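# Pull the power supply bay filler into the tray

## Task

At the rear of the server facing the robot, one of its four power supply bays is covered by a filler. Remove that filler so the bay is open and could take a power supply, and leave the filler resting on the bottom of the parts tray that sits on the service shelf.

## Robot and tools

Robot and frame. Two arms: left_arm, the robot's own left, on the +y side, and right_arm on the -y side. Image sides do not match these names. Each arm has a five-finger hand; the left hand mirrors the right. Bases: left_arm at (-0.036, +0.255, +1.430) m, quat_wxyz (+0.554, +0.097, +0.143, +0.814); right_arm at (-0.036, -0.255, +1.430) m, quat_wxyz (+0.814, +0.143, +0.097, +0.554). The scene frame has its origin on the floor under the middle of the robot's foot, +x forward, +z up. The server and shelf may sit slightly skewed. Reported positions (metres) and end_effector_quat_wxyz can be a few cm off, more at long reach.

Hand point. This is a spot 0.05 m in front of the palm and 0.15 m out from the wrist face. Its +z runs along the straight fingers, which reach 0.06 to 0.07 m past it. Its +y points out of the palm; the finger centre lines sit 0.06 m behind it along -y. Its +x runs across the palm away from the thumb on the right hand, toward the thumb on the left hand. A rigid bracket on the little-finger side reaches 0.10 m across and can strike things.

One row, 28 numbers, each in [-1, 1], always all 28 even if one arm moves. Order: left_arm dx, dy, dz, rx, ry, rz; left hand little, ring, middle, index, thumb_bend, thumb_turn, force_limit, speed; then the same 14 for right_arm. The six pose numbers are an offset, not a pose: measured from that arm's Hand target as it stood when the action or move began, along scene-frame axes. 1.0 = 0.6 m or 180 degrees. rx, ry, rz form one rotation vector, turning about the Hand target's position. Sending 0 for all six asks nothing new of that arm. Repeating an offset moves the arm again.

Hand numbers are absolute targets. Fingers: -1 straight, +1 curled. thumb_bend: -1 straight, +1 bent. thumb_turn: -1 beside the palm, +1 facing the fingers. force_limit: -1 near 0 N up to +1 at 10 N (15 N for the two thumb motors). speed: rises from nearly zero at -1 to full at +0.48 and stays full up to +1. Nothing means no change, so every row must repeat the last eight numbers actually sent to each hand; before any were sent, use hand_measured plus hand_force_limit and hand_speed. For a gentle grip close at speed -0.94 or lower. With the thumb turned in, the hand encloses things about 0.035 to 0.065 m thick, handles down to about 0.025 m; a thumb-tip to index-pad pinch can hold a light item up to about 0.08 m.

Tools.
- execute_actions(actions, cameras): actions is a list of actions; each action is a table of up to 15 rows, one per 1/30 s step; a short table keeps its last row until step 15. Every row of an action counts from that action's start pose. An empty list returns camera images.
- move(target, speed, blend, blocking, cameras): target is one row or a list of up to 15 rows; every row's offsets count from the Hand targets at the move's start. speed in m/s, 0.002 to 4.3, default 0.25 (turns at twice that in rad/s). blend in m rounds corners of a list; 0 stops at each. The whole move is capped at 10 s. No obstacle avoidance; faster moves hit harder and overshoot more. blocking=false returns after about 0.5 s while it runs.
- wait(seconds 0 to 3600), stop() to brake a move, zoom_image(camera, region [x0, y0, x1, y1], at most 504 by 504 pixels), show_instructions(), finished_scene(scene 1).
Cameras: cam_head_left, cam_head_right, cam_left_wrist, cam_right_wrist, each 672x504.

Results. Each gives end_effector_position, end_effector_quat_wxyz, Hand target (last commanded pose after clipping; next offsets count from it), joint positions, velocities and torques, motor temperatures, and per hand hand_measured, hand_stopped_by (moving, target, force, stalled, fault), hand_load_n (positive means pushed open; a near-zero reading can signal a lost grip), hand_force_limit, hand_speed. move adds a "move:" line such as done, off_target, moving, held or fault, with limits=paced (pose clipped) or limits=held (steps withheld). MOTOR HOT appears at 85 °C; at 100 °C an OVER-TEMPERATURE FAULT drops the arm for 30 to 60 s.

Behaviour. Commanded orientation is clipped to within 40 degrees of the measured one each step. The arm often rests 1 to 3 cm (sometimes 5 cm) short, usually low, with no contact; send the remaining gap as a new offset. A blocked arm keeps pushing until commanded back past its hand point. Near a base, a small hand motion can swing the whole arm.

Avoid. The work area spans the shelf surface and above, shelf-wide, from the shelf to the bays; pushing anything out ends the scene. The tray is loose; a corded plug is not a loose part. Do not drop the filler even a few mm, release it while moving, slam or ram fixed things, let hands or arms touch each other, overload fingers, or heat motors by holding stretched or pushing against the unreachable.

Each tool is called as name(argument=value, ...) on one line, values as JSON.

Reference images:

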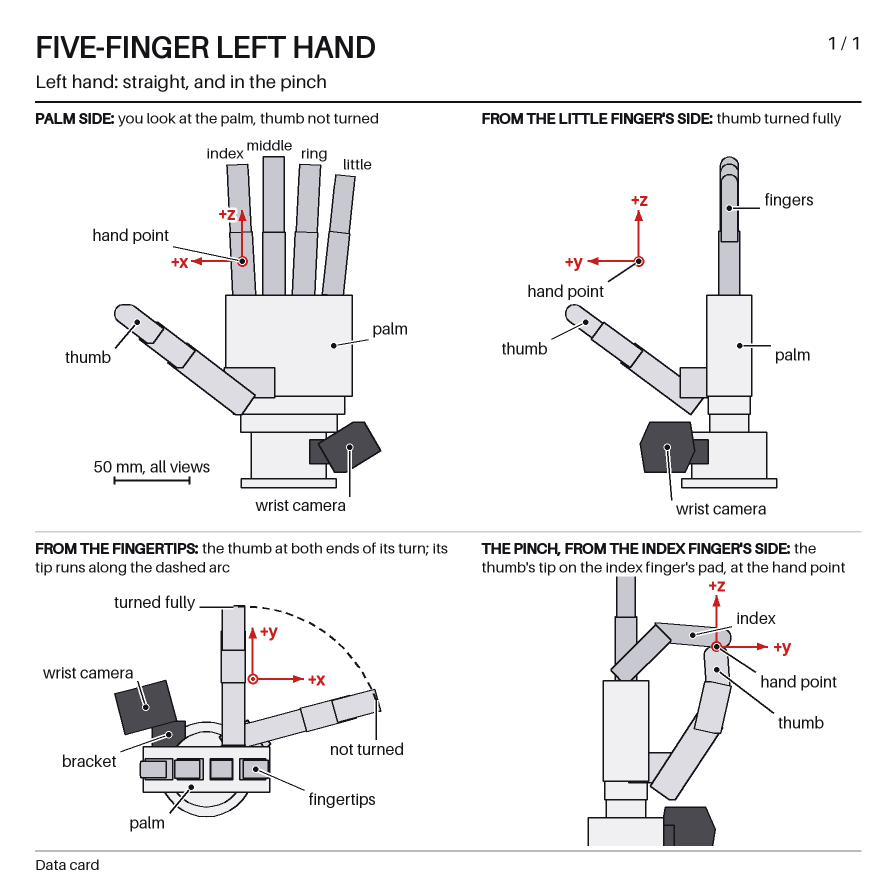

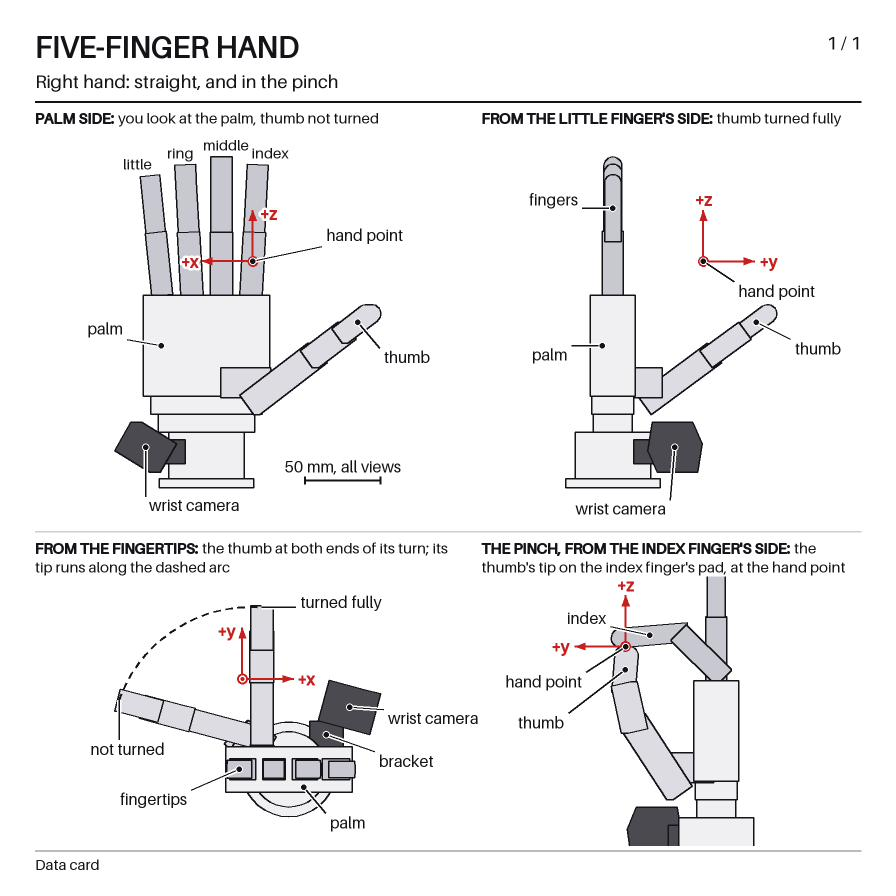

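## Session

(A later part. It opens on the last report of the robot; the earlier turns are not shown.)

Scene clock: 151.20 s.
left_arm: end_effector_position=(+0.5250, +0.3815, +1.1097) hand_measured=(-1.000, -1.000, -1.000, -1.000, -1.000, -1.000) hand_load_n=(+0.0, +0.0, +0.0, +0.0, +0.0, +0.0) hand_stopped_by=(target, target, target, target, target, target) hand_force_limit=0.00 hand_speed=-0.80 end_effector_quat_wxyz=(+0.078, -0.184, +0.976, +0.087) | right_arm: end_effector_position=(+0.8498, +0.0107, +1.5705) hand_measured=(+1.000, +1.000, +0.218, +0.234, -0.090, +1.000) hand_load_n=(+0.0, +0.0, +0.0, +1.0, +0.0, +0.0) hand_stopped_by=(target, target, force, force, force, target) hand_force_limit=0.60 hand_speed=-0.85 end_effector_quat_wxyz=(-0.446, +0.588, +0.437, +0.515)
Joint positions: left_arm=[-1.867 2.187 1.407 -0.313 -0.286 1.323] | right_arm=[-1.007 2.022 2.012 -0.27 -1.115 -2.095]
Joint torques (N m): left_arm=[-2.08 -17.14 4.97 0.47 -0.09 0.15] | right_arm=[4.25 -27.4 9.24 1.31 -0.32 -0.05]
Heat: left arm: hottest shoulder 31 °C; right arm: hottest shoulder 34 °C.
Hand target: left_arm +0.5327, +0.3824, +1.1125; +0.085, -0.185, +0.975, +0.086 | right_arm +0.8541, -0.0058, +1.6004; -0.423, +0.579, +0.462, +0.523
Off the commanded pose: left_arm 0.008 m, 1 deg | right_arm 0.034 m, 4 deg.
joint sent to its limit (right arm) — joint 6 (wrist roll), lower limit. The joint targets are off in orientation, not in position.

wait(seconds=0, cameras=["cam_right_wrist","cam_head_left","cam_head_right"])

zoom_image(camera="cam_right_wrist", region=[380, 60, 620, 300])

Scene clock: 151.73 s.
left_arm: end_effector_position=(+0.5250, +0.3815, +1.1097) hand_measured=(-1.000, -1.000, -1.000, -1.000, -1.000, -1.000) hand_load_n=(+0.0, +0.0, +0.0, +0.0, +0.0, +0.0) hand_stopped_by=(target, target, target, target, target, target) hand_force_limit=0.00 hand_speed=-0.80 end_effector_quat_wxyz=(+0.078, -0.184, +0.976, +0.087) | right_arm: end_effector_position=(+0.8498, +0.0107, +1.5705) hand_measured=(+1.000, +1.000, +0.218, +0.234, -0.090, +1.000) hand_load_n=(+0.5, +0.0, +0.5, +1.0, +0.0, +0.0) hand_stopped_by=(target, target, force, force, force, target) hand_force_limit=0.60 hand_speed=-0.85 end_effector_quat_wxyz=(-0.446, +0.588, +0.437, +0.515)
Joint positions: left_arm=[-1.867 2.187 1.407 -0.313 -0.286 1.323] | right_arm=[-1.007 2.022 2.012 -0.27 -1.115 -2.095]
Joint torques (N m): left_arm=[-2.02 -17.14 4.96 0.46 -0.08 0.15] | right_arm=[4.07 -27.34 9.26 1.25 -0.32 -0.02]
Heat: left arm: hottest shoulder 31 °C; right arm: hottest shoulder 34 °C.
Hand target: left_arm +0.5327, +0.3824, +1.1125; +0.085, -0.185, +0.975, +0.086 | right_arm +0.8541, -0.0058, +1.6004; -0.423, +0.579, +0.462, +0.523
Off the commanded pose: left_arm 0.008 m, 1 deg | right_arm 0.034 m, 4 deg.
Images, in order (width x height): cam_head_left 672x504, cam_head_right 672x504, cam_right_wrist 672x504.

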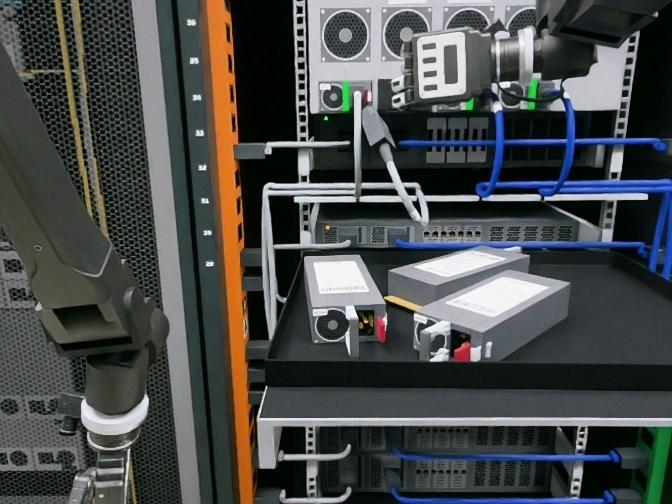

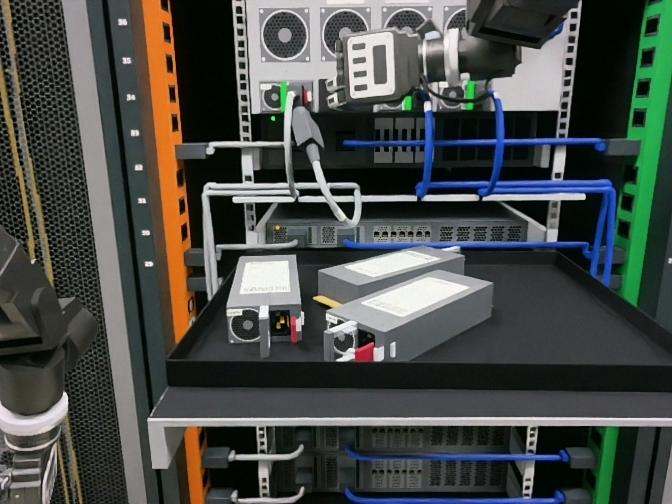

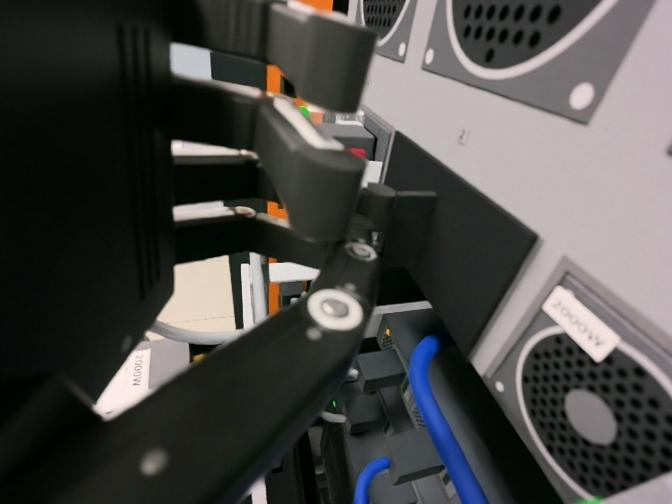

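Scaled by 2.100 from the camera's image (finer frame: 960x720).

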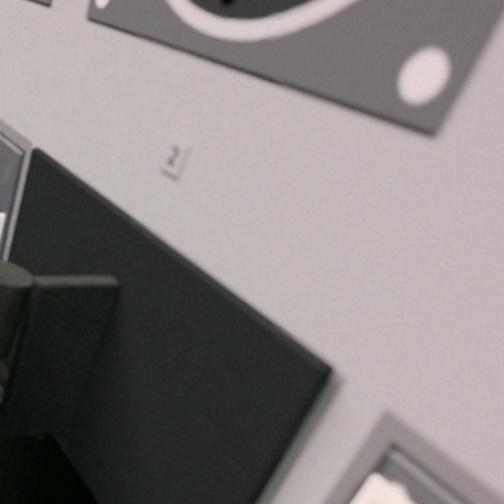

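execute_actions(actions=[[[0,0,0,0,0,0,-1,-1,-1,-1,-1,-1,0,-0.8,0,0,0,0,0,0,1,1,-0.05,-0.05,-0.25,1,0.6,0]]])

move(target=[0,0,0,0,0,0,-1,-1,-1,-1,-1,-1,0,-0.8,0.065,0.003,-0.023,0,0,0,1,1,-0.05,-0.05,-0.25,1,0.6,0], speed=0.03, cameras=["cam_right_wrist"])

zoom_image(camera="cam_right_wrist", region=[300, 130, 460, 290])

Scene clock: 154.80 s.
left_arm: end_effector_position=(+0.5250, +0.3815, +1.1097) hand_measured=(-1.000, -1.000, -1.000, -1.000, -1.000, -1.000) hand_load_n=(+0.0, +0.0, +0.0, +0.0, +0.0, +0.0) hand_stopped_by=(target, target, target, target, target, target) hand_force_limit=0.00 hand_speed=-0.80 end_effector_quat_wxyz=(+0.078, -0.184, +0.976, +0.087) | right_arm: end_effector_position=(+0.8510, +0.0072, +1.5696) hand_measured=(+1.000, +1.000, -0.050, -0.050, -0.250, +1.000) hand_load_n=(+0.0, +0.0, +0.0, +0.0, +0.0, +0.0) hand_stopped_by=(target, target, target, target, target, target) hand_force_limit=0.60 hand_speed=0.00 end_effector_quat_wxyz=(-0.444, +0.589, +0.436, +0.515)
Joint positions: left_arm=[-1.867 2.187 1.407 -0.313 -0.286 1.323] | right_arm=[-1.011 2.022 2.012 -0.27 -1.114 -2.095]
Joint torques (N m): left_arm=[-2.02 -17.26 4.97 0.44 -0.09 0.15] | right_arm=[4.78 -27.46 9.31 1.37 -0.38 -0.04]
Heat: left arm: hottest shoulder 31 °C; right arm: hottest shoulder 34 °C.
Hand target: left_arm +0.5327, +0.3824, +1.1125; +0.085, -0.185, +0.975, +0.086 | right_arm +0.8542, -0.0059, +1.6003; -0.423, +0.579, +0.462, +0.523
Off the commanded pose: left_arm 0.008 m, 1 deg | right_arm 0.034 m, 4 deg.
joint sent to its limit (right arm) — joint 6 (wrist roll), lower limit. The joint targets are off in orientation, not in position.

Scene clock: 156.60 s.
left_arm: end_effector_position=(+0.5250, +0.3815, +1.1097) hand_measured=(-1.000, -1.000, -1.000, -1.000, -1.000, -1.000) hand_load_n=(-0.5, +0.0, +0.0, +0.0, +0.0, +0.0) hand_stopped_by=(target, target, target, target, target, target) hand_force_limit=0.00 hand_speed=-0.80 end_effector_quat_wxyz=(+0.078, -0.184, +0.976, +0.087) | right_arm: end_effector_position=(+0.8647, +0.0080, +1.5767) hand_measured=(+1.000, +1.000, -0.050, -0.050, -0.250, +1.000) hand_load_n=(+0.0, +0.0, -1.0, +0.0, -0.5, +0.0) hand_stopped_by=(target, target, target, target, target, target) hand_force_limit=0.60 hand_speed=0.00 end_effector_quat_wxyz=(-0.455, +0.581, +0.438, +0.514)
Joint positions: left_arm=[-1.867 2.187 1.407 -0.313 -0.286 1.323] | right_arm=[-1.017 2.072 2.119 -0.328 -1.148 -2.095]
Joint torques (N m): left_arm=[-1.96 -17.14 4.96 0.49 -0.09 0.15] | right_arm=[4.07 -22.18 16.8 0.87 0.63 -0.04]
Heat: left arm: hottest shoulder 31 °C; right arm: hottest shoulder 34 °C.
Hand target: left_arm +0.5327, +0.3824, +1.1125; +0.085, -0.185, +0.975, +0.086 | right_arm +0.8931, -0.0041, +1.5866; -0.423, +0.579, +0.462, +0.523
Off the commanded pose: left_arm 0.008 m, 1 deg | right_arm 0.032 m, 5 deg.
joint sent to its limit (right arm) — joint 6 (wrist roll), lower limit. The joint targets are off in position and orientation.
move: off_target (right_arm)

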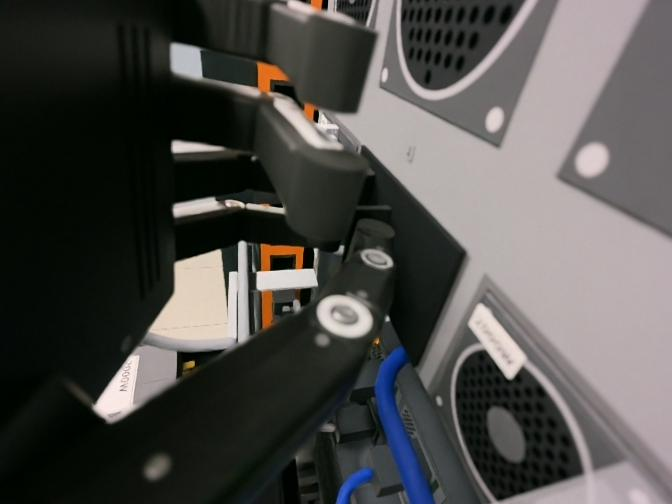

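Scaled by 3.150 from the camera's image (finer frame: 960x720).

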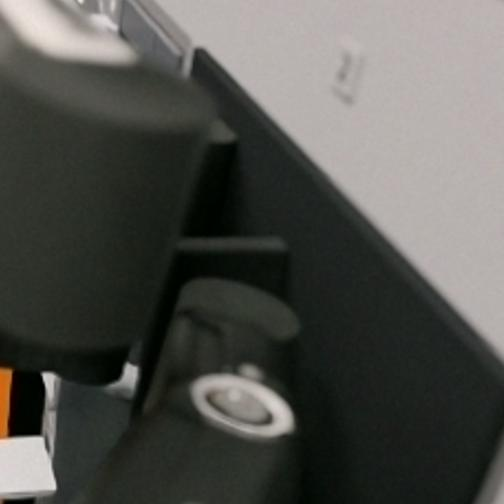

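move(target=[[0,0,0,0,0,0,-1,-1,-1,-1,-1,-1,0,-0.8,0,0,-0.03,0,0,0,1,1,-0.05,-0.05,-0.15,1,0.6,-0.5]], speed=0.03)

Scene clock: 158.13 s.
left_arm: end_effector_position=(+0.5250, +0.3815, +1.1097) hand_measured=(-1.000, -1.000, -1.000, -1.000, -1.000, -1.000) hand_load_n=(+0.0, +0.0, +0.0, +0.0, +0.0, +0.0) hand_stopped_by=(target, target, target, target, target, target) hand_force_limit=0.00 hand_speed=-0.80 end_effector_quat_wxyz=(+0.078, -0.184, +0.976, +0.087) | right_arm: end_effector_position=(+0.8651, +0.0093, +1.5720) hand_measured=(+1.000, +1.000, -0.050, -0.050, -0.150, +1.000) hand_load_n=(+0.0, +0.0, +0.0, +0.0, +0.0, +0.0) hand_stopped_by=(target, target, target, target, target, target) hand_force_limit=0.60 hand_speed=-0.50 end_effector_quat_wxyz=(-0.457, +0.577, +0.440, +0.515)
Joint positions: left_arm=[-1.867 2.187 1.407 -0.313 -0.286 1.323] | right_arm=[-1.018 2.082 2.119 -0.314 -1.157 -2.095]
Joint torques (N m): left_arm=[-2.14 -17.08 4.93 0.44 -0.08 0.15] | right_arm=[4.07 -21.42 15.41 1.51 0.8 -0.03]
Heat: left arm: hottest shoulder 31 °C; right arm: hottest shoulder 34 °C.
Hand target: left_arm +0.5327, +0.3824, +1.1125; +0.085, -0.185, +0.975, +0.086 | right_arm +0.8931, -0.0040, +1.5684; -0.423, +0.579, +0.462, +0.522
Off the commanded pose: left_arm 0.008 m, 1 deg | right_arm 0.031 m, 5 deg.
joint sent to its limit (right arm) — joint 6 (wrist roll), lower limit. The joint targets are off in position and orientation.
move: off_target (right_arm)

execute_actions(actions=[[[0,0,0,0,0,0,-1,-1,-1,-1,-1,-1,0,-0.8,-0.01,0,0.02,0,0,0,1,1,0.8,0.8,-0.15,1,0.0,-0.85]],[[0,0,0,0,0,0,-1,-1,-1,-1,-1,-1,0,-0.8,0,0,0,0,0,0,1,1,0.8,0.8,-0.15,1,0.0,-0.85]],[[0,0,0,0,0,0,-1,-1,-1,-1,-1,-1,0,-0.8,0,0,0,0,0,0,1,1,0.8,0.8,-0.15,1,0.0,-0.85]]], cameras=["cam_right_wrist"])

zoom_image(camera="cam_right_wrist", region=[300, 130, 460, 290])

Scene clock: 160.07 s.
left_arm: end_effector_position=(+0.5250, +0.3815, +1.1097) hand_measured=(-1.000, -1.000, -1.000, -1.000, -1.000, -1.000) hand_load_n=(+0.0, +0.0, +0.0, +0.0, +0.0, +0.0) hand_stopped_by=(target, target, target, target, target, target) hand_force_limit=0.00 hand_speed=-0.80 end_effector_quat_wxyz=(+0.078, -0.184, +0.976, +0.087) | right_arm: end_effector_position=(+0.8647, +0.0109, +1.5723) hand_measured=(+1.000, +1.000, +0.002, +0.224, -0.150, +1.000) hand_load_n=(+0.0, +0.0, +3.5, +6.5, +2.0, +0.0) hand_stopped_by=(target, target, force, force, target, target) hand_force_limit=0.00 hand_speed=-0.85 end_effector_quat_wxyz=(-0.457, +0.577, +0.440, +0.515)
Joint positions: left_arm=[-1.867 2.187 1.407 -0.313 -0.286 1.323] | right_arm=[-1.016 2.082 2.119 -0.314 -1.155 -2.095]
Joint torques (N m): left_arm=[-1.96 -17.14 4.97 0.46 -0.08 0.15] | right_arm=[4.31 -23.65 13.87 1.35 0.88 -0.03]
Heat: left arm: hottest shoulder 31 °C; right arm: hottest shoulder 34 °C.
Hand target: left_arm +0.5327, +0.3824, +1.1125; +0.085, -0.185, +0.975, +0.086 | right_arm +0.8871, -0.0040, +1.5804; -0.423, +0.579, +0.462, +0.522
Off the commanded pose: left_arm 0.008 m, 1 deg | right_arm 0.028 m, 5 deg.
joint sent to its limit (right arm) — joint 6 (wrist roll), lower limit. The joint targets are off in orientation, not in position.

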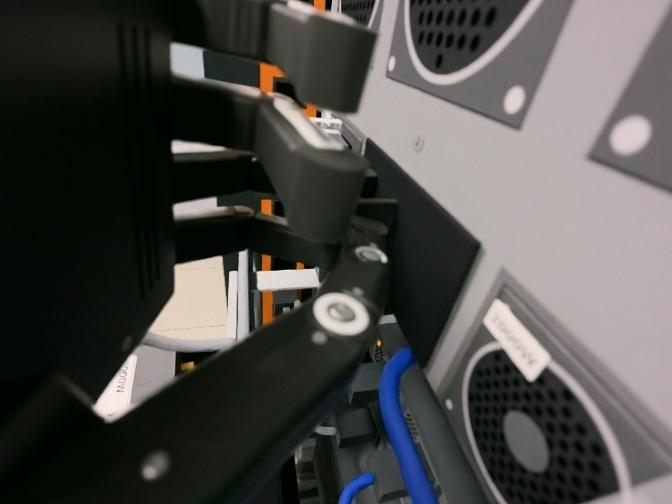

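Scaled by 3.150 from the camera's image (finer frame: 960x720).

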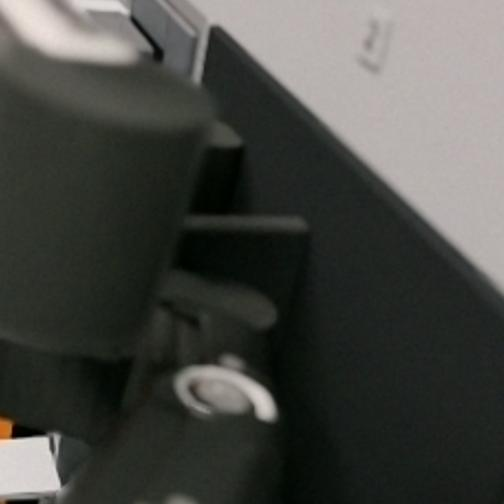

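execute_actions(actions=[[[0,0,0,0,0,0,-1,-1,-1,-1,-1,-1,0,-0.8,-0.01,0,0.01,0,0,0,1,1,0.84,0.82,-0.15,1,0.2,-0.8]],[[0,0,0,0,0,0,-1,-1,-1,-1,-1,-1,0,-0.8,0,0,0,0,0,0,1,1,0.84,0.82,-0.15,1,0.2,-0.8]]])

Scene clock: 161.50 s.
left_arm: end_effector_position=(+0.5250, +0.3815, +1.1097) hand_measured=(-1.000, -1.000, -1.000, -1.000, -1.000, -1.000) hand_load_n=(+0.0, +0.0, +0.0, +0.0, +0.0, +0.0) hand_stopped_by=(target, target, target, target, target, target) hand_force_limit=0.00 hand_speed=-0.80 end_effector_quat_wxyz=(+0.078, -0.184, +0.976, +0.087) | right_arm: end_effector_position=(+0.8642, +0.0113, +1.5726) hand_measured=(+1.000, +1.000, +0.220, +0.224, -0.152, +1.000) hand_load_n=(+0.0, +0.0, +8.5, +5.0, +4.0, +0.0) hand_stopped_by=(target, target, force, force, target, target) hand_force_limit=0.20 hand_speed=-0.80 end_effector_quat_wxyz=(-0.458, +0.576, +0.440, +0.515)
Joint positions: left_arm=[-1.867 2.187 1.407 -0.313 -0.286 1.323] | right_arm=[-1.016 2.082 2.119 -0.315 -1.159 -2.095]
Joint torques (N m): left_arm=[-2.08 -17.26 4.96 0.47 -0.08 0.15] | right_arm=[4.6 -25.23 11.81 1.37 1.06 -0.02]
Heat: left arm: hottest shoulder 31 °C; right arm: hottest shoulder 34 °C.
Hand target: left_arm +0.5327, +0.3824, +1.1125; +0.085, -0.185, +0.975, +0.086 | right_arm +0.8811, -0.0040, +1.5865; -0.423, +0.579, +0.462, +0.523
Off the commanded pose: left_arm 0.008 m, 1 deg | right_arm 0.027 m, 5 deg.
joint sent to its limit (right arm) — joint 6 (wrist roll), lower limit. The joint targets are off in orientation, not in position.

execute_actions(actions=[[[0,0,0,0,0,0,-1,-1,-1,-1,-1,-1,0,-0.8,-0.01,0,0.01,0,0,0,1,1,0.88,0.88,-0.15,1,0.8,-0.8]],[[0,0,0,0,0,0,-1,-1,-1,-1,-1,-1,0,-0.8,-0.008,0,0.01,0,0,0,1,1,0.88,0.88,-0.15,1,0.8,-0.8]]])

Scene clock: 162.87 s.
left_arm: end_effector_position=(+0.5250, +0.3815, +1.1097) hand_measured=(-1.000, -1.000, -1.000, -1.000, -1.000, -1.000) hand_load_n=(+0.0, +0.0, +0.0, +0.0, +0.0, +0.0) hand_stopped_by=(target, target, target, target, target, target) hand_force_limit=0.00 hand_speed=-0.80 end_effector_quat_wxyz=(+0.078, -0.184, +0.976, +0.087) | right_arm: end_effector_position=(+0.8631, +0.0119, +1.5724) hand_measured=(+1.000, +1.000, +0.234, +0.256, -0.152, +1.000) hand_load_n=(+0.0, +0.0, +11.0, +10.5, +6.5, +0.0) hand_stopped_by=(target, target, force, force, target, target) hand_force_limit=0.80 hand_speed=-0.80 end_effector_quat_wxyz=(-0.451, +0.584, +0.438, +0.514)
Joint positions: left_arm=[-1.867 2.187 1.407 -0.313 -0.286 1.323] | right_arm=[-1.01 2.069 2.1 -0.312 -1.131 -2.095]
Joint torques (N m): left_arm=[-2.02 -17.14 4.98 0.44 -0.08 0.15] | right_arm=[4.37 -27.34 9.57 1.44 0.22 -0.03]
Heat: left arm: hottest shoulder 31 °C; right arm: hottest shoulder 34 °C.
Hand target: left_arm +0.5327, +0.3824, +1.1125; +0.085, -0.185, +0.975, +0.086 | right_arm +0.8702, -0.0039, +1.5983; -0.423, +0.579, +0.462, +0.522
Off the commanded pose: left_arm 0.008 m, 1 deg | right_arm 0.031 m, 4 deg.
joint sent to its limit (right arm) — joint 6 (wrist roll), lower limit. The joint targets are off in orientation, not in position.

execute_actions(actions=[[[0,0,0,0,0,0,-1,-1,-1,-1,-1,-1,0,-0.8,-0.006,0,0.002,0,0,0,1,1,0.88,0.88,-0.15,1,0.8,-0.8]]], cameras=["cam_right_wrist"])

execute_actions(actions=[[[0,0,0,0,0,0,-1,-1,-1,-1,-1,-1,0,-0.8,-0.006,0,0.0,0,0,0,1,1,0.88,0.88,-0.15,1,0.8,-0.8]]], cameras=["cam_right_wrist"])

Scene clock: 163.80 s.
left_arm: end_effector_position=(+0.5250, +0.3815, +1.1097) hand_measured=(-1.000, -1.000, -1.000, -1.000, -1.000, -1.000) hand_load_n=(+0.0, +0.0, +0.0, +0.0, +0.0, +0.0) hand_stopped_by=(target, target, target, target, target, target) hand_force_limit=0.00 hand_speed=-0.80 end_effector_quat_wxyz=(+0.078, -0.184, +0.976, +0.087) | right_arm: end_effector_position=(+0.8624, +0.0115, +1.5732) hand_measured=(+1.000, +1.000, +0.234, +0.256, -0.152, +1.000) hand_load_n=(+0.0, +0.0, +10.5, +10.5, +7.5, +0.0) hand_stopped_by=(target, target, force, force, target, target) hand_force_limit=0.80 hand_speed=-0.80 end_effector_quat_wxyz=(-0.447, +0.584, +0.438, +0.517)
Joint positions: left_arm=[-1.867 2.187 1.407 -0.313 -0.286 1.323] | right_arm=[-1.009 2.061 2.087 -0.299 -1.124 -2.095]
Joint torques (N m): left_arm=[-1.96 -17.08 4.97 0.44 -0.08 0.15] | right_arm=[4.6 -27.93 9.26 1.24 -0.03 -0.05]
Heat: left arm: hottest shoulder 31 °C; right arm: hottest shoulder 34 °C.
Hand target: left_arm +0.5327, +0.3824, +1.1125; +0.085, -0.185, +0.975, +0.086 | right_arm +0.8667, -0.0041, +1.5999; -0.423, +0.579, +0.462, +0.523
Off the commanded pose: left_arm 0.008 m, 1 deg | right_arm 0.031 m, 4 deg.
joint sent to its limit (right arm) — joint 6 (wrist roll), lower limit. The joint targets are off in orientation, not in position.

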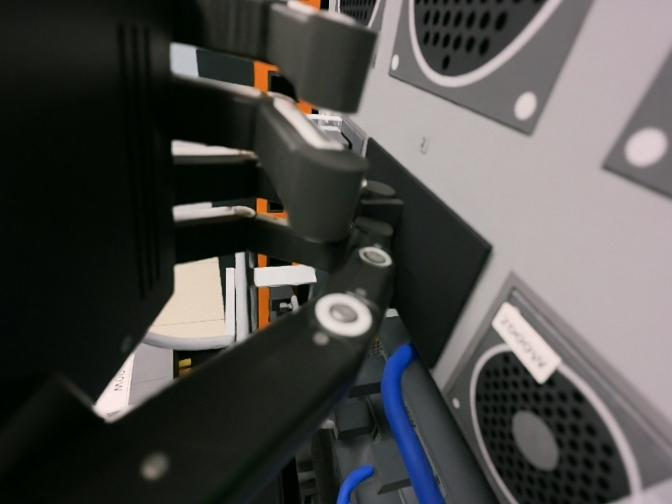

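Scene clock: 164.50 s.
left_arm: end_effector_position=(+0.5250, +0.3815, +1.1097) hand_measured=(-1.000, -1.000, -1.000, -1.000, -1.000, -1.000) hand_load_n=(+0.0, +0.0, +0.0, +0.0, +0.0, +0.0) hand_stopped_by=(target, target, target, target, target, target) hand_force_limit=0.00 hand_speed=-0.80 end_effector_quat_wxyz=(+0.078, -0.184, +0.976, +0.087) | right_arm: end_effector_position=(+0.8612, +0.0115, +1.5727) hand_measured=(+1.000, +1.000, +0.234, +0.256, -0.152, +1.000) hand_load_n=(+0.0, +0.0, +9.5, +9.5, +9.0, +0.0) hand_stopped_by=(target, target, force, force, target, target) hand_force_limit=0.80 hand_speed=-0.80 end_effector_quat_wxyz=(-0.444, +0.584, +0.438, +0.519)
Joint positions: left_arm=[-1.867 2.187 1.407 -0.313 -0.286 1.323] | right_arm=[-1.008 2.054 2.071 -0.285 -1.118 -2.095]
Joint torques (N m): left_arm=[-2.08 -17.14 4.97 0.43 -0.09 0.15] | right_arm=[4.42 -28.16 8.95 1.05 -0.23 -0.03]
Heat: left arm: hottest shoulder 31 °C; right arm: hottest shoulder 34 °C.
Hand target: left_arm +0.5327, +0.3824, +1.1125; +0.085, -0.185, +0.975, +0.086 | right_arm +0.8631, -0.0042, +1.5995; -0.423, +0.579, +0.462, +0.522
Off the commanded pose: left_arm 0.008 m, 1 deg | right_arm 0.031 m, 4 deg.
joint sent to its limit (right arm) — joint 6 (wrist roll), lower limit. The joint targets are off in orientation, not in position.

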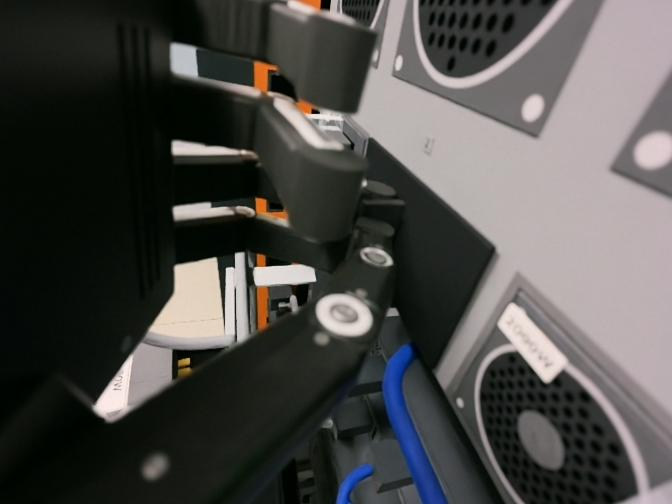

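execute_actions(actions=[[[0,0,0,0,0,0,-1,-1,-1,-1,-1,-1,0,-0.8,-0.006,0,0.0,0,0,0,1,1,0.88,0.88,-0.15,1,0.8,-0.8]]])

execute_actions(actions=[[[0,0,0,0,0,0,-1,-1,-1,-1,-1,-1,0,-0.8,-0.006,0,0.0,0,0,0,1,1,0.88,0.88,-0.15,1,0.8,-0.8]]], cameras=["cam_right_wrist"])

Scene clock: 165.43 s.
left_arm: end_effector_position=(+0.5250, +0.3815, +1.1097) hand_measured=(-1.000, -1.000, -1.000, -1.000, -1.000, -1.000) hand_load_n=(+0.0, +0.0, +0.0, +0.0, +0.0, +0.0) hand_stopped_by=(target, target, target, target, target, target) hand_force_limit=0.00 hand_speed=-0.80 end_effector_quat_wxyz=(+0.078, -0.184, +0.976, +0.087) | right_arm: end_effector_position=(+0.8593, +0.0117, +1.5731) hand_measured=(+1.000, +1.000, +0.234, +0.256, -0.152, +1.000) hand_load_n=(+0.0, +0.0, +9.5, +9.0, +10.0, +0.0) hand_stopped_by=(target, target, force, force, target, target) hand_force_limit=0.80 hand_speed=-0.80 end_effector_quat_wxyz=(-0.442, +0.584, +0.439, +0.521)
Joint positions: left_arm=[-1.867 2.187 1.407 -0.313 -0.286 1.323] | right_arm=[-1.007 2.046 2.055 -0.273 -1.113 -2.095]
Joint torques (N m): left_arm=[-2.02 -17.14 4.97 0.46 -0.08 0.15] | right_arm=[4.25 -28.16 8.66 0.9 -0.39 -0.06]
Heat: left arm: hottest shoulder 31 °C; right arm: hottest shoulder 34 °C.
Hand target: left_arm +0.5327, +0.3824, +1.1125; +0.085, -0.185, +0.975, +0.086 | right_arm +0.8595, -0.0040, +1.5998; -0.423, +0.579, +0.462, +0.523
Off the commanded pose: left_arm 0.008 m, 1 deg | right_arm 0.031 m, 3 deg.
joint sent to its limit (right arm) — joint 6 (wrist roll), lower limit. The joint targets are off in orientation, not in position.

Scene clock: 166.13 s.
left_arm: end_effector_position=(+0.5250, +0.3815, +1.1097) hand_measured=(-1.000, -1.000, -1.000, -1.000, -1.000, -1.000) hand_load_n=(+0.5, +0.0, +0.0, +0.0, +0.0, +0.0) hand_stopped_by=(target, target, target, target, target, target) hand_force_limit=0.00 hand_speed=-0.80 end_effector_quat_wxyz=(+0.078, -0.184, +0.976, +0.087) | right_arm: end_effector_position=(+0.8525, +0.0129, +1.5716) hand_measured=(+1.000, +1.000, +0.234, +0.256, -0.150, +1.000) hand_load_n=(+0.0, +0.0, +1.0, +1.0, +1.5, +0.0) hand_stopped_by=(target, target, force, force, target, target) hand_force_limit=0.80 hand_speed=-0.80 end_effector_quat_wxyz=(-0.444, +0.585, +0.439, +0.518)
Joint positions: left_arm=[-1.867 2.187 1.407 -0.313 -0.286 1.323] | right_arm=[-1.005 2.031 2.024 -0.265 -1.115 -2.095]
Joint torques (N m): left_arm=[-2.08 -17.08 4.96 0.44 -0.09 0.15] | right_arm=[4.25 -27.63 9.31 0.98 -0.26 -0.04]
Heat: left arm: hottest shoulder 31 °C; right arm: hottest shoulder 34 °C.
Hand target: left_arm +0.5327, +0.3824, +1.1125; +0.085, -0.185, +0.975, +0.086 | right_arm +0.8560, -0.0042, +1.5997; -0.422, +0.579, +0.462, +0.523
Off the commanded pose: left_arm 0.008 m, 1 deg | right_arm 0.033 m, 4 deg.
joint sent to its limit (right arm) — joint 6 (wrist roll), lower limit. The joint targets are off in orientation, not in position.

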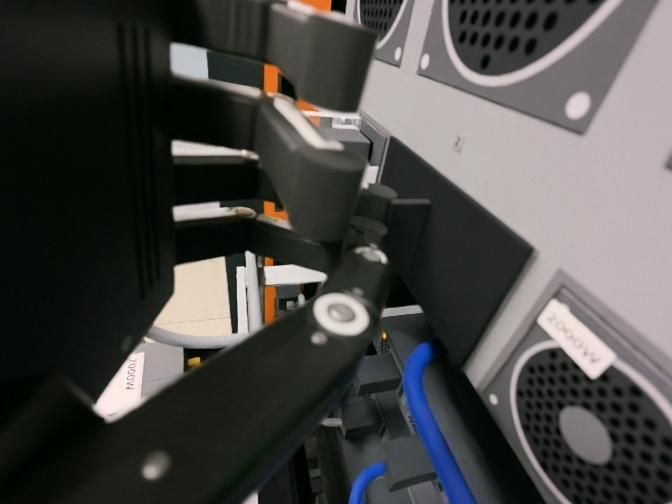

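move(target=[0,0,0,0,0,0,-1,-1,-1,-1,-1,-1,0,-0.8,-0.05,0,0,0,0,0,1,1,0.88,0.88,-0.15,1,0.8,-0.8], speed=0.05, cameras=["cam_right_wrist","cam_head_right","cam_head_left"])

zoom_image(camera="cam_right_wrist", region=[380, 80, 560, 260])

Scene clock: 168.70 s.
left_arm: end_effector_position=(+0.5250, +0.3815, +1.1097) hand_measured=(-1.000, -1.000, -1.000, -1.000, -1.000, -1.000) hand_load_n=(+0.0, +0.0, +0.0, +0.0, +0.0, +0.0) hand_stopped_by=(target, target, target, target, target, target) hand_force_limit=0.00 hand_speed=-0.80 end_effector_quat_wxyz=(+0.078, -0.184, +0.976, +0.087) | right_arm: end_effector_position=(+0.8242, +0.0055, +1.5736) hand_measured=(+1.000, +1.000, +0.234, +0.256, -0.150, +1.000) hand_load_n=(+0.0, +0.0, +0.0, +1.0, +1.5, +0.5) hand_stopped_by=(target, target, force, force, target, target) hand_force_limit=0.80 hand_speed=-0.80 end_effector_quat_wxyz=(-0.442, +0.589, +0.437, +0.517)
Joint positions: left_arm=[-1.867 2.187 1.407 -0.313 -0.286 1.323] | right_arm=[-1.006 1.94 1.87 -0.204 -1.106 -2.095]
Joint torques (N m): left_arm=[-2.08 -17.08 4.97 0.47 -0.09 0.14] | right_arm=[4.72 -25.76 9.18 1.22 -0.37 -0.04]
Heat: left arm: hottest shoulder 31 °C; right arm: hottest shoulder 34 °C.
Hand target: left_arm +0.5327, +0.3824, +1.1125; +0.085, -0.185, +0.975, +0.086 | right_arm +0.8259, -0.0040, +1.5996; -0.423, +0.579, +0.462, +0.522
Off the commanded pose: left_arm 0.008 m, 1 deg | right_arm 0.028 m, 4 deg.
joint sent to its limit (right arm) — joint 6 (wrist roll), lower limit. The joint targets are off in orientation, not in position.
move: off_target (right_arm)
Images, in order (width x height): cam_head_left 672x504, cam_head_right 672x504, cam_right_wrist 672x504.

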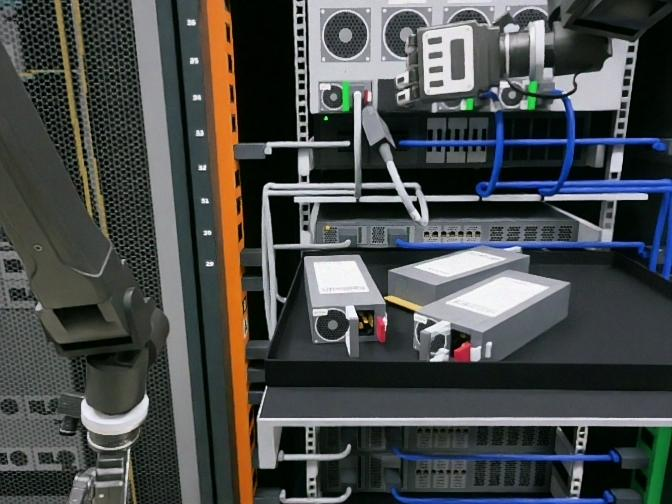

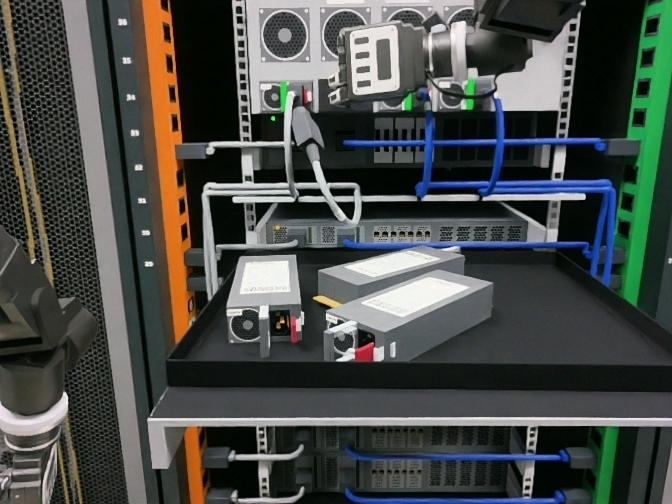

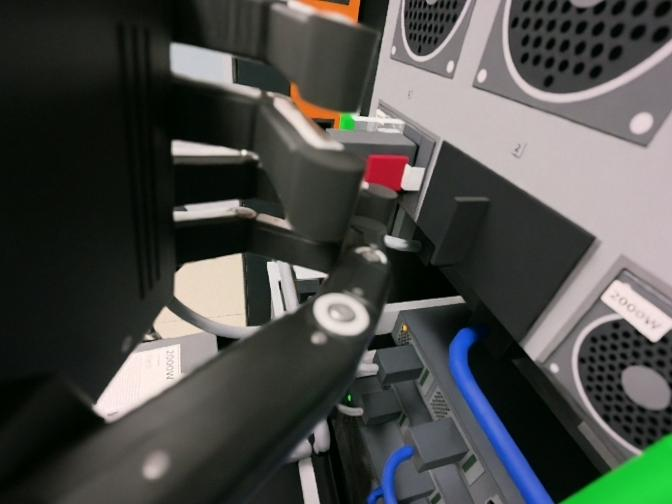

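Scaled by 2.800 from the camera's image (finer frame: 960x720).

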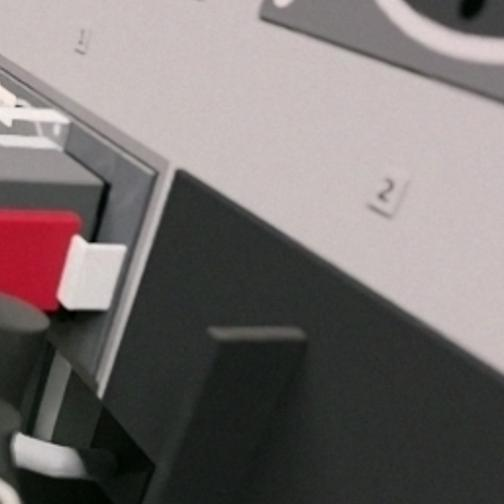

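execute_actions(actions=[[[0,0,0,0,0,0,-1,-1,-1,-1,-1,-1,0,-0.8,0,0,0,0,0,0,1,1,0.1,0.1,-0.25,1,0.8,0]]])

move(target=[0,0,0,0,0,0,-1,-1,-1,-1,-1,-1,0,-0.8,0.115,0.002,-0.027,0,0,0,1,1,0.1,0.1,-0.25,1,0.8,0], speed=0.04, cameras=["cam_right_wrist"])

zoom_image(camera="cam_right_wrist", region=[300, 130, 460, 290])

Scene clock: 170.40 s.
left_arm: end_effector_position=(+0.5250, +0.3815, +1.1097) hand_measured=(-1.000, -1.000, -1.000, -1.000, -1.000, -1.000) hand_load_n=(+0.0, +0.0, +0.0, +0.0, +0.0, +0.0) hand_stopped_by=(target, target, target, target, target, target) hand_force_limit=0.00 hand_speed=-0.80 end_effector_quat_wxyz=(+0.078, -0.184, +0.976, +0.087) | right_arm: end_effector_position=(+0.8242, +0.0055, +1.5736) hand_measured=(+1.000, +1.000, +0.100, +0.100, -0.250, +1.000) hand_load_n=(+0.0, +0.0, +0.0, +0.0, +0.0, +0.5) hand_stopped_by=(target, target, target, target, target, target) hand_force_limit=0.80 hand_speed=0.00 end_effector_quat_wxyz=(-0.442, +0.589, +0.437, +0.517)
Joint positions: left_arm=[-1.867 2.187 1.407 -0.313 -0.286 1.323] | right_arm=[-1.006 1.94 1.87 -0.204 -1.106 -2.095]
Joint torques (N m): left_arm=[-2.02 -17.03 4.97 0.46 -0.08 0.16] | right_arm=[4.66 -25.93 9.07 1.24 -0.38 -0.04]
Heat: left arm: hottest shoulder 31 °C; right arm: hottest shoulder 34 °C.
Hand target: left_arm +0.5327, +0.3824, +1.1125; +0.085, -0.185, +0.975, +0.086 | right_arm +0.8259, -0.0040, +1.5997; -0.423, +0.579, +0.462, +0.522
Off the commanded pose: left_arm 0.008 m, 1 deg | right_arm 0.028 m, 4 deg.
joint sent to its limit (right arm) — joint 6 (wrist roll), lower limit. The joint targets are off in orientation, not in position.

Scene clock: 172.63 s.
left_arm: end_effector_position=(+0.5250, +0.3815, +1.1097) hand_measured=(-1.000, -1.000, -1.000, -1.000, -1.000, -1.000) hand_load_n=(+0.0, +0.0, +0.0, +0.0, -0.5, +0.0) hand_stopped_by=(target, target, target, target, target, target) hand_force_limit=0.00 hand_speed=-0.80 end_effector_quat_wxyz=(+0.078, -0.184, +0.976, +0.087) | right_arm: end_effector_position=(+0.8636, +0.0101, +1.5693) hand_measured=(+1.000, +1.000, +0.100, +0.100, -0.250, +1.000) hand_load_n=(+0.0, +0.0, -4.0, +0.0, +0.0, +0.0) hand_stopped_by=(target, target, target, target, target, target) hand_force_limit=0.80 hand_speed=0.00 end_effector_quat_wxyz=(-0.457, +0.583, +0.437, +0.510)
Joint positions: left_arm=[-1.867 2.187 1.407 -0.313 -0.286 1.323] | right_arm=[-1.016 2.079 2.116 -0.33 -1.147 -2.095]
Joint torques (N m): left_arm=[-2.08 -17.2 4.98 0.47 -0.07 0.15] | right_arm=[4.31 -22.18 17.31 1.01 0.65 -0.05]
Heat: left arm: hottest shoulder 31 °C; right arm: hottest shoulder 34 °C.
Hand target: left_arm +0.5327, +0.3824, +1.1125; +0.085, -0.185, +0.975, +0.086 | right_arm +0.8949, -0.0029, +1.5837; -0.422, +0.579, +0.462, +0.523
Off the commanded pose: left_arm 0.008 m, 1 deg | right_arm 0.037 m, 5 deg.
joint sent to its limit (right arm) — joint 6 (wrist roll), lower limit. The joint targets are off in position and orientation.
move: off_target (right_arm)

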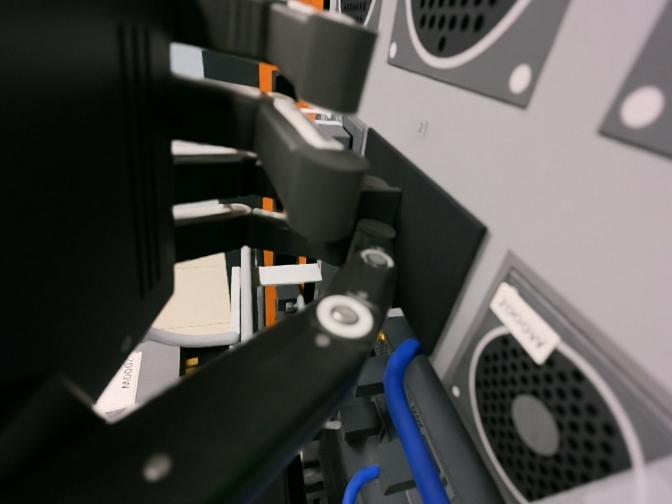

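Scaled by 3.150 from the camera's image (finer frame: 960x720).

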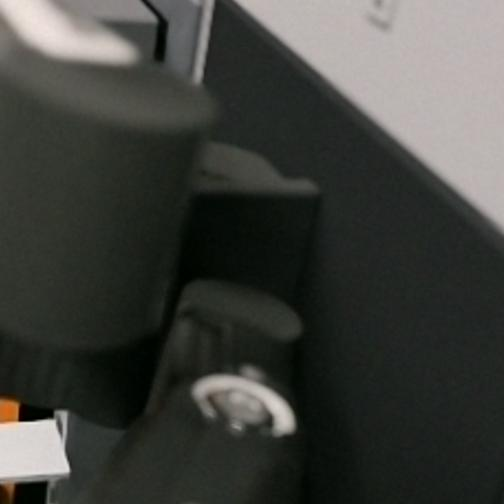

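execute_actions(actions=[[[0,0,0,0,0,0,-1,-1,-1,-1,-1,-1,0,-0.8,-0.015,-0.003,0.01,0,0,0,1,1,0.1,0.1,-0.15,1,0.8,-0.5]],[[0,0,0,0,0,0,-1,-1,-1,-1,-1,-1,0,-0.8,0,0,0,0,0,0,1,1,0.8,0.8,-0.15,1,0.2,-0.8]],[[0,0,0,0,0,0,-1,-1,-1,-1,-1,-1,0,-0.8,0,0,0,0,0,0,1,1,0.8,0.8,-0.15,1,0.2,-0.8]]], cameras=["cam_right_wrist"])

zoom_image(camera="cam_right_wrist", region=[300, 130, 460, 290])

Scene clock: 174.77 s.
left_arm: end_effector_position=(+0.5250, +0.3815, +1.1097) hand_measured=(-1.000, -1.000, -1.000, -1.000, -1.000, -1.000) hand_load_n=(+0.0, +0.0, +0.0, +0.0, +0.0, +0.0) hand_stopped_by=(target, target, target, target, target, target) hand_force_limit=0.00 hand_speed=-0.80 end_effector_quat_wxyz=(+0.078, -0.184, +0.976, +0.087) | right_arm: end_effector_position=(+0.8636, +0.0110, +1.5694) hand_measured=(+1.000, +1.000, +0.208, +0.242, -0.150, +1.000) hand_load_n=(+0.0, +0.0, +5.0, +9.0, +4.0, +0.0) hand_stopped_by=(target, target, force, force, target, target) hand_force_limit=0.20 hand_speed=-0.80 end_effector_quat_wxyz=(-0.457, +0.584, +0.437, +0.510)
Joint positions: left_arm=[-1.867 2.187 1.407 -0.313 -0.286 1.323] | right_arm=[-1.014 2.079 2.116 -0.33 -1.144 -2.095]
Joint torques (N m): left_arm=[-2.08 -17.2 4.96 0.44 -0.09 0.15] | right_arm=[4.25 -24.53 14.2 1.52 0.53 -0.01]
Heat: left arm: hottest shoulder 31 °C; right arm: hottest shoulder 35 °C.
Hand target: left_arm +0.5327, +0.3824, +1.1125; +0.085, -0.185, +0.975, +0.086 | right_arm +0.8859, -0.0048, +1.5897; -0.422, +0.579, +0.462, +0.523
Off the commanded pose: left_arm 0.008 m, 1 deg | right_arm 0.034 m, 5 deg.
joint sent to its limit (right arm) — joint 6 (wrist roll), lower limit. The joint targets are off in orientation, not in position.

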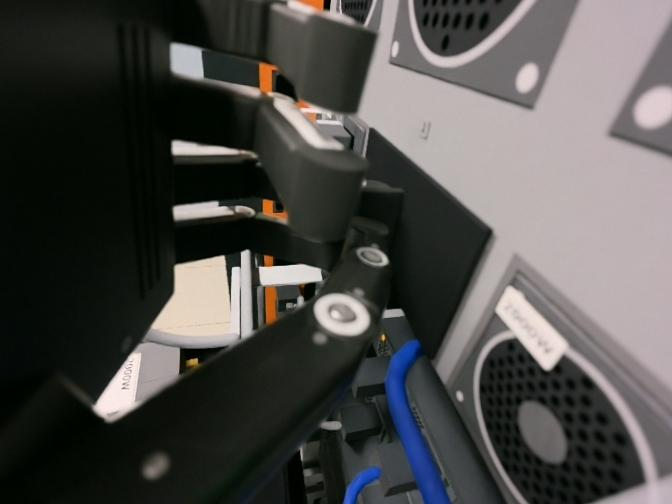

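Scaled by 3.150 from the camera's image (finer frame: 960x720).

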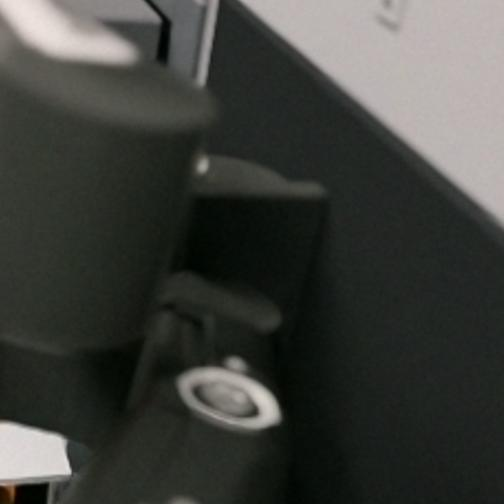

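execute_actions(actions=[[[0,0,0,0,0,0,-1,-1,-1,-1,-1,-1,0,-0.8,-0.015,0,0.008,0,0,0,1,1,0.88,0.88,-0.15,1,1.0,-0.8]],[[0,0,0,0,0,0,-1,-1,-1,-1,-1,-1,0,-0.8,-0.01,0,0.006,0,0,0,1,1,0.88,0.88,-0.15,1,1.0,-0.8]]])

Scene clock: 176.13 s.
left_arm: end_effector_position=(+0.5250, +0.3815, +1.1097) hand_measured=(-1.000, -1.000, -1.000, -1.000, -1.000, -1.000) hand_load_n=(+0.0, +0.0, +0.0, +0.0, +0.0, +0.0) hand_stopped_by=(target, target, target, target, target, target) hand_force_limit=0.00 hand_speed=-0.80 end_effector_quat_wxyz=(+0.078, -0.184, +0.976, +0.087) | right_arm: end_effector_position=(+0.8631, +0.0119, +1.5690) hand_measured=(+1.000, +1.000, +0.238, +0.256, -0.152, +1.000) hand_load_n=(+0.0, +0.0, +12.0, +10.0, +7.0, +0.0) hand_stopped_by=(target, target, force, force, target, target) hand_force_limit=1.00 hand_speed=-0.80 end_effector_quat_wxyz=(-0.451, +0.585, +0.437, +0.513)
Joint positions: left_arm=[-1.867 2.187 1.407 -0.313 -0.286 1.323] | right_arm=[-1.011 2.072 2.101 -0.313 -1.132 -2.095]
Joint torques (N m): left_arm=[-2.14 -17.14 4.98 0.46 -0.09 0.15] | right_arm=[4.19 -27.4 9.66 1.48 0.2 -0.03]
Heat: left arm: hottest shoulder 31 °C; right arm: hottest shoulder 35 °C.
Hand target: left_arm +0.5327, +0.3824, +1.1125; +0.085, -0.185, +0.975, +0.086 | right_arm +0.8708, -0.0046, +1.5980; -0.423, +0.579, +0.462, +0.523
Off the commanded pose: left_arm 0.008 m, 1 deg | right_arm 0.034 m, 5 deg.
joint sent to its limit (right arm) — joint 6 (wrist roll), lower limit. The joint targets are off in orientation, not in position.

move(target=[0,0,0,0,0,0,-1,-1,-1,-1,-1,-1,0,-0.8,-0.06,0,0,0,0,0,1,1,0.88,0.88,-0.15,1,1.0,-0.8], speed=0.3, cameras=["cam_right_wrist"])

Scene clock: 177.30 s.
left_arm: end_effector_position=(+0.5250, +0.3815, +1.1097) hand_measured=(-1.000, -1.000, -1.000, -1.000, -1.000, -1.000) hand_load_n=(+0.0, +0.0, +0.0, +0.0, +0.0, +0.0) hand_stopped_by=(target, target, target, target, target, target) hand_force_limit=0.00 hand_speed=-0.80 end_effector_quat_wxyz=(+0.078, -0.184, +0.976, +0.087) | right_arm: end_effector_position=(+0.8324, +0.0068, +1.5735) hand_measured=(+1.000, +1.000, +0.240, +0.256, -0.152, +1.000) hand_load_n=(+0.0, +0.0, +1.0, +1.0, +2.0, +0.5) hand_stopped_by=(target, target, force, force, target, target) hand_force_limit=1.00 hand_speed=-0.80 end_effector_quat_wxyz=(-0.442, +0.587, +0.437, +0.518)
Joint positions: left_arm=[-1.867 2.187 1.407 -0.313 -0.286 1.323] | right_arm=[-1.007 1.964 1.911 -0.22 -1.11 -2.095]
Joint torques (N m): left_arm=[-2.02 -17.2 4.98 0.47 -0.08 0.15] | right_arm=[4.66 -25.93 9.14 1.16 -0.35 -0.03]
Heat: left arm: hottest shoulder 31 °C; right arm: hottest shoulder 35 °C.
Hand target: left_arm +0.5327, +0.3824, +1.1125; +0.085, -0.185, +0.975, +0.086 | right_arm +0.8349, -0.0046, +1.5978; -0.423, +0.579, +0.462, +0.522
Off the commanded pose: left_arm 0.008 m, 1 deg | right_arm 0.027 m, 4 deg.
joint sent to its limit (right arm) — joint 6 (wrist roll), lower limit. The joint targets are off in orientation, not in position.
move: off_target (right_arm)

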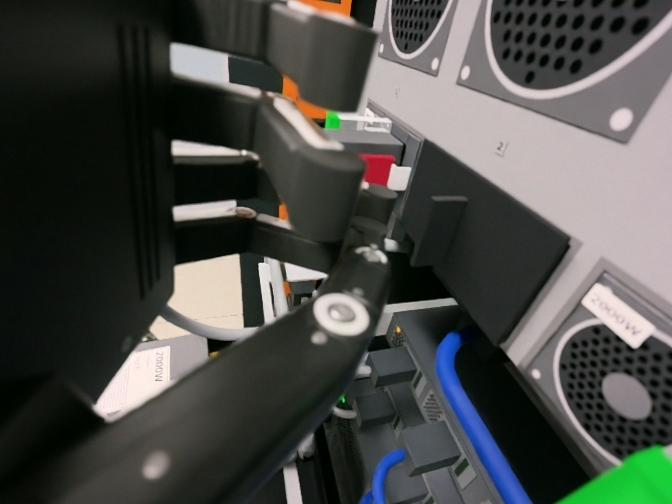

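zoom_image(camera="cam_right_wrist", region=[380, 110, 600, 360])

Scaled by 2.016 from the camera's image (finer frame: 960x720).

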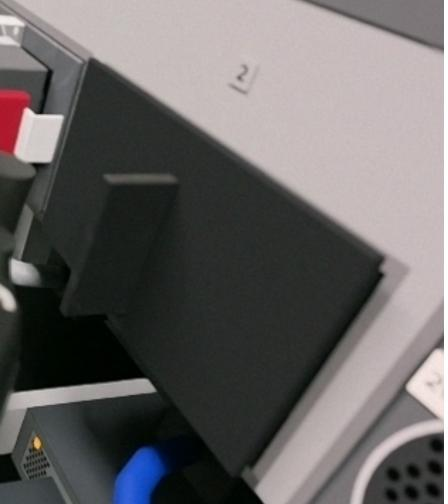

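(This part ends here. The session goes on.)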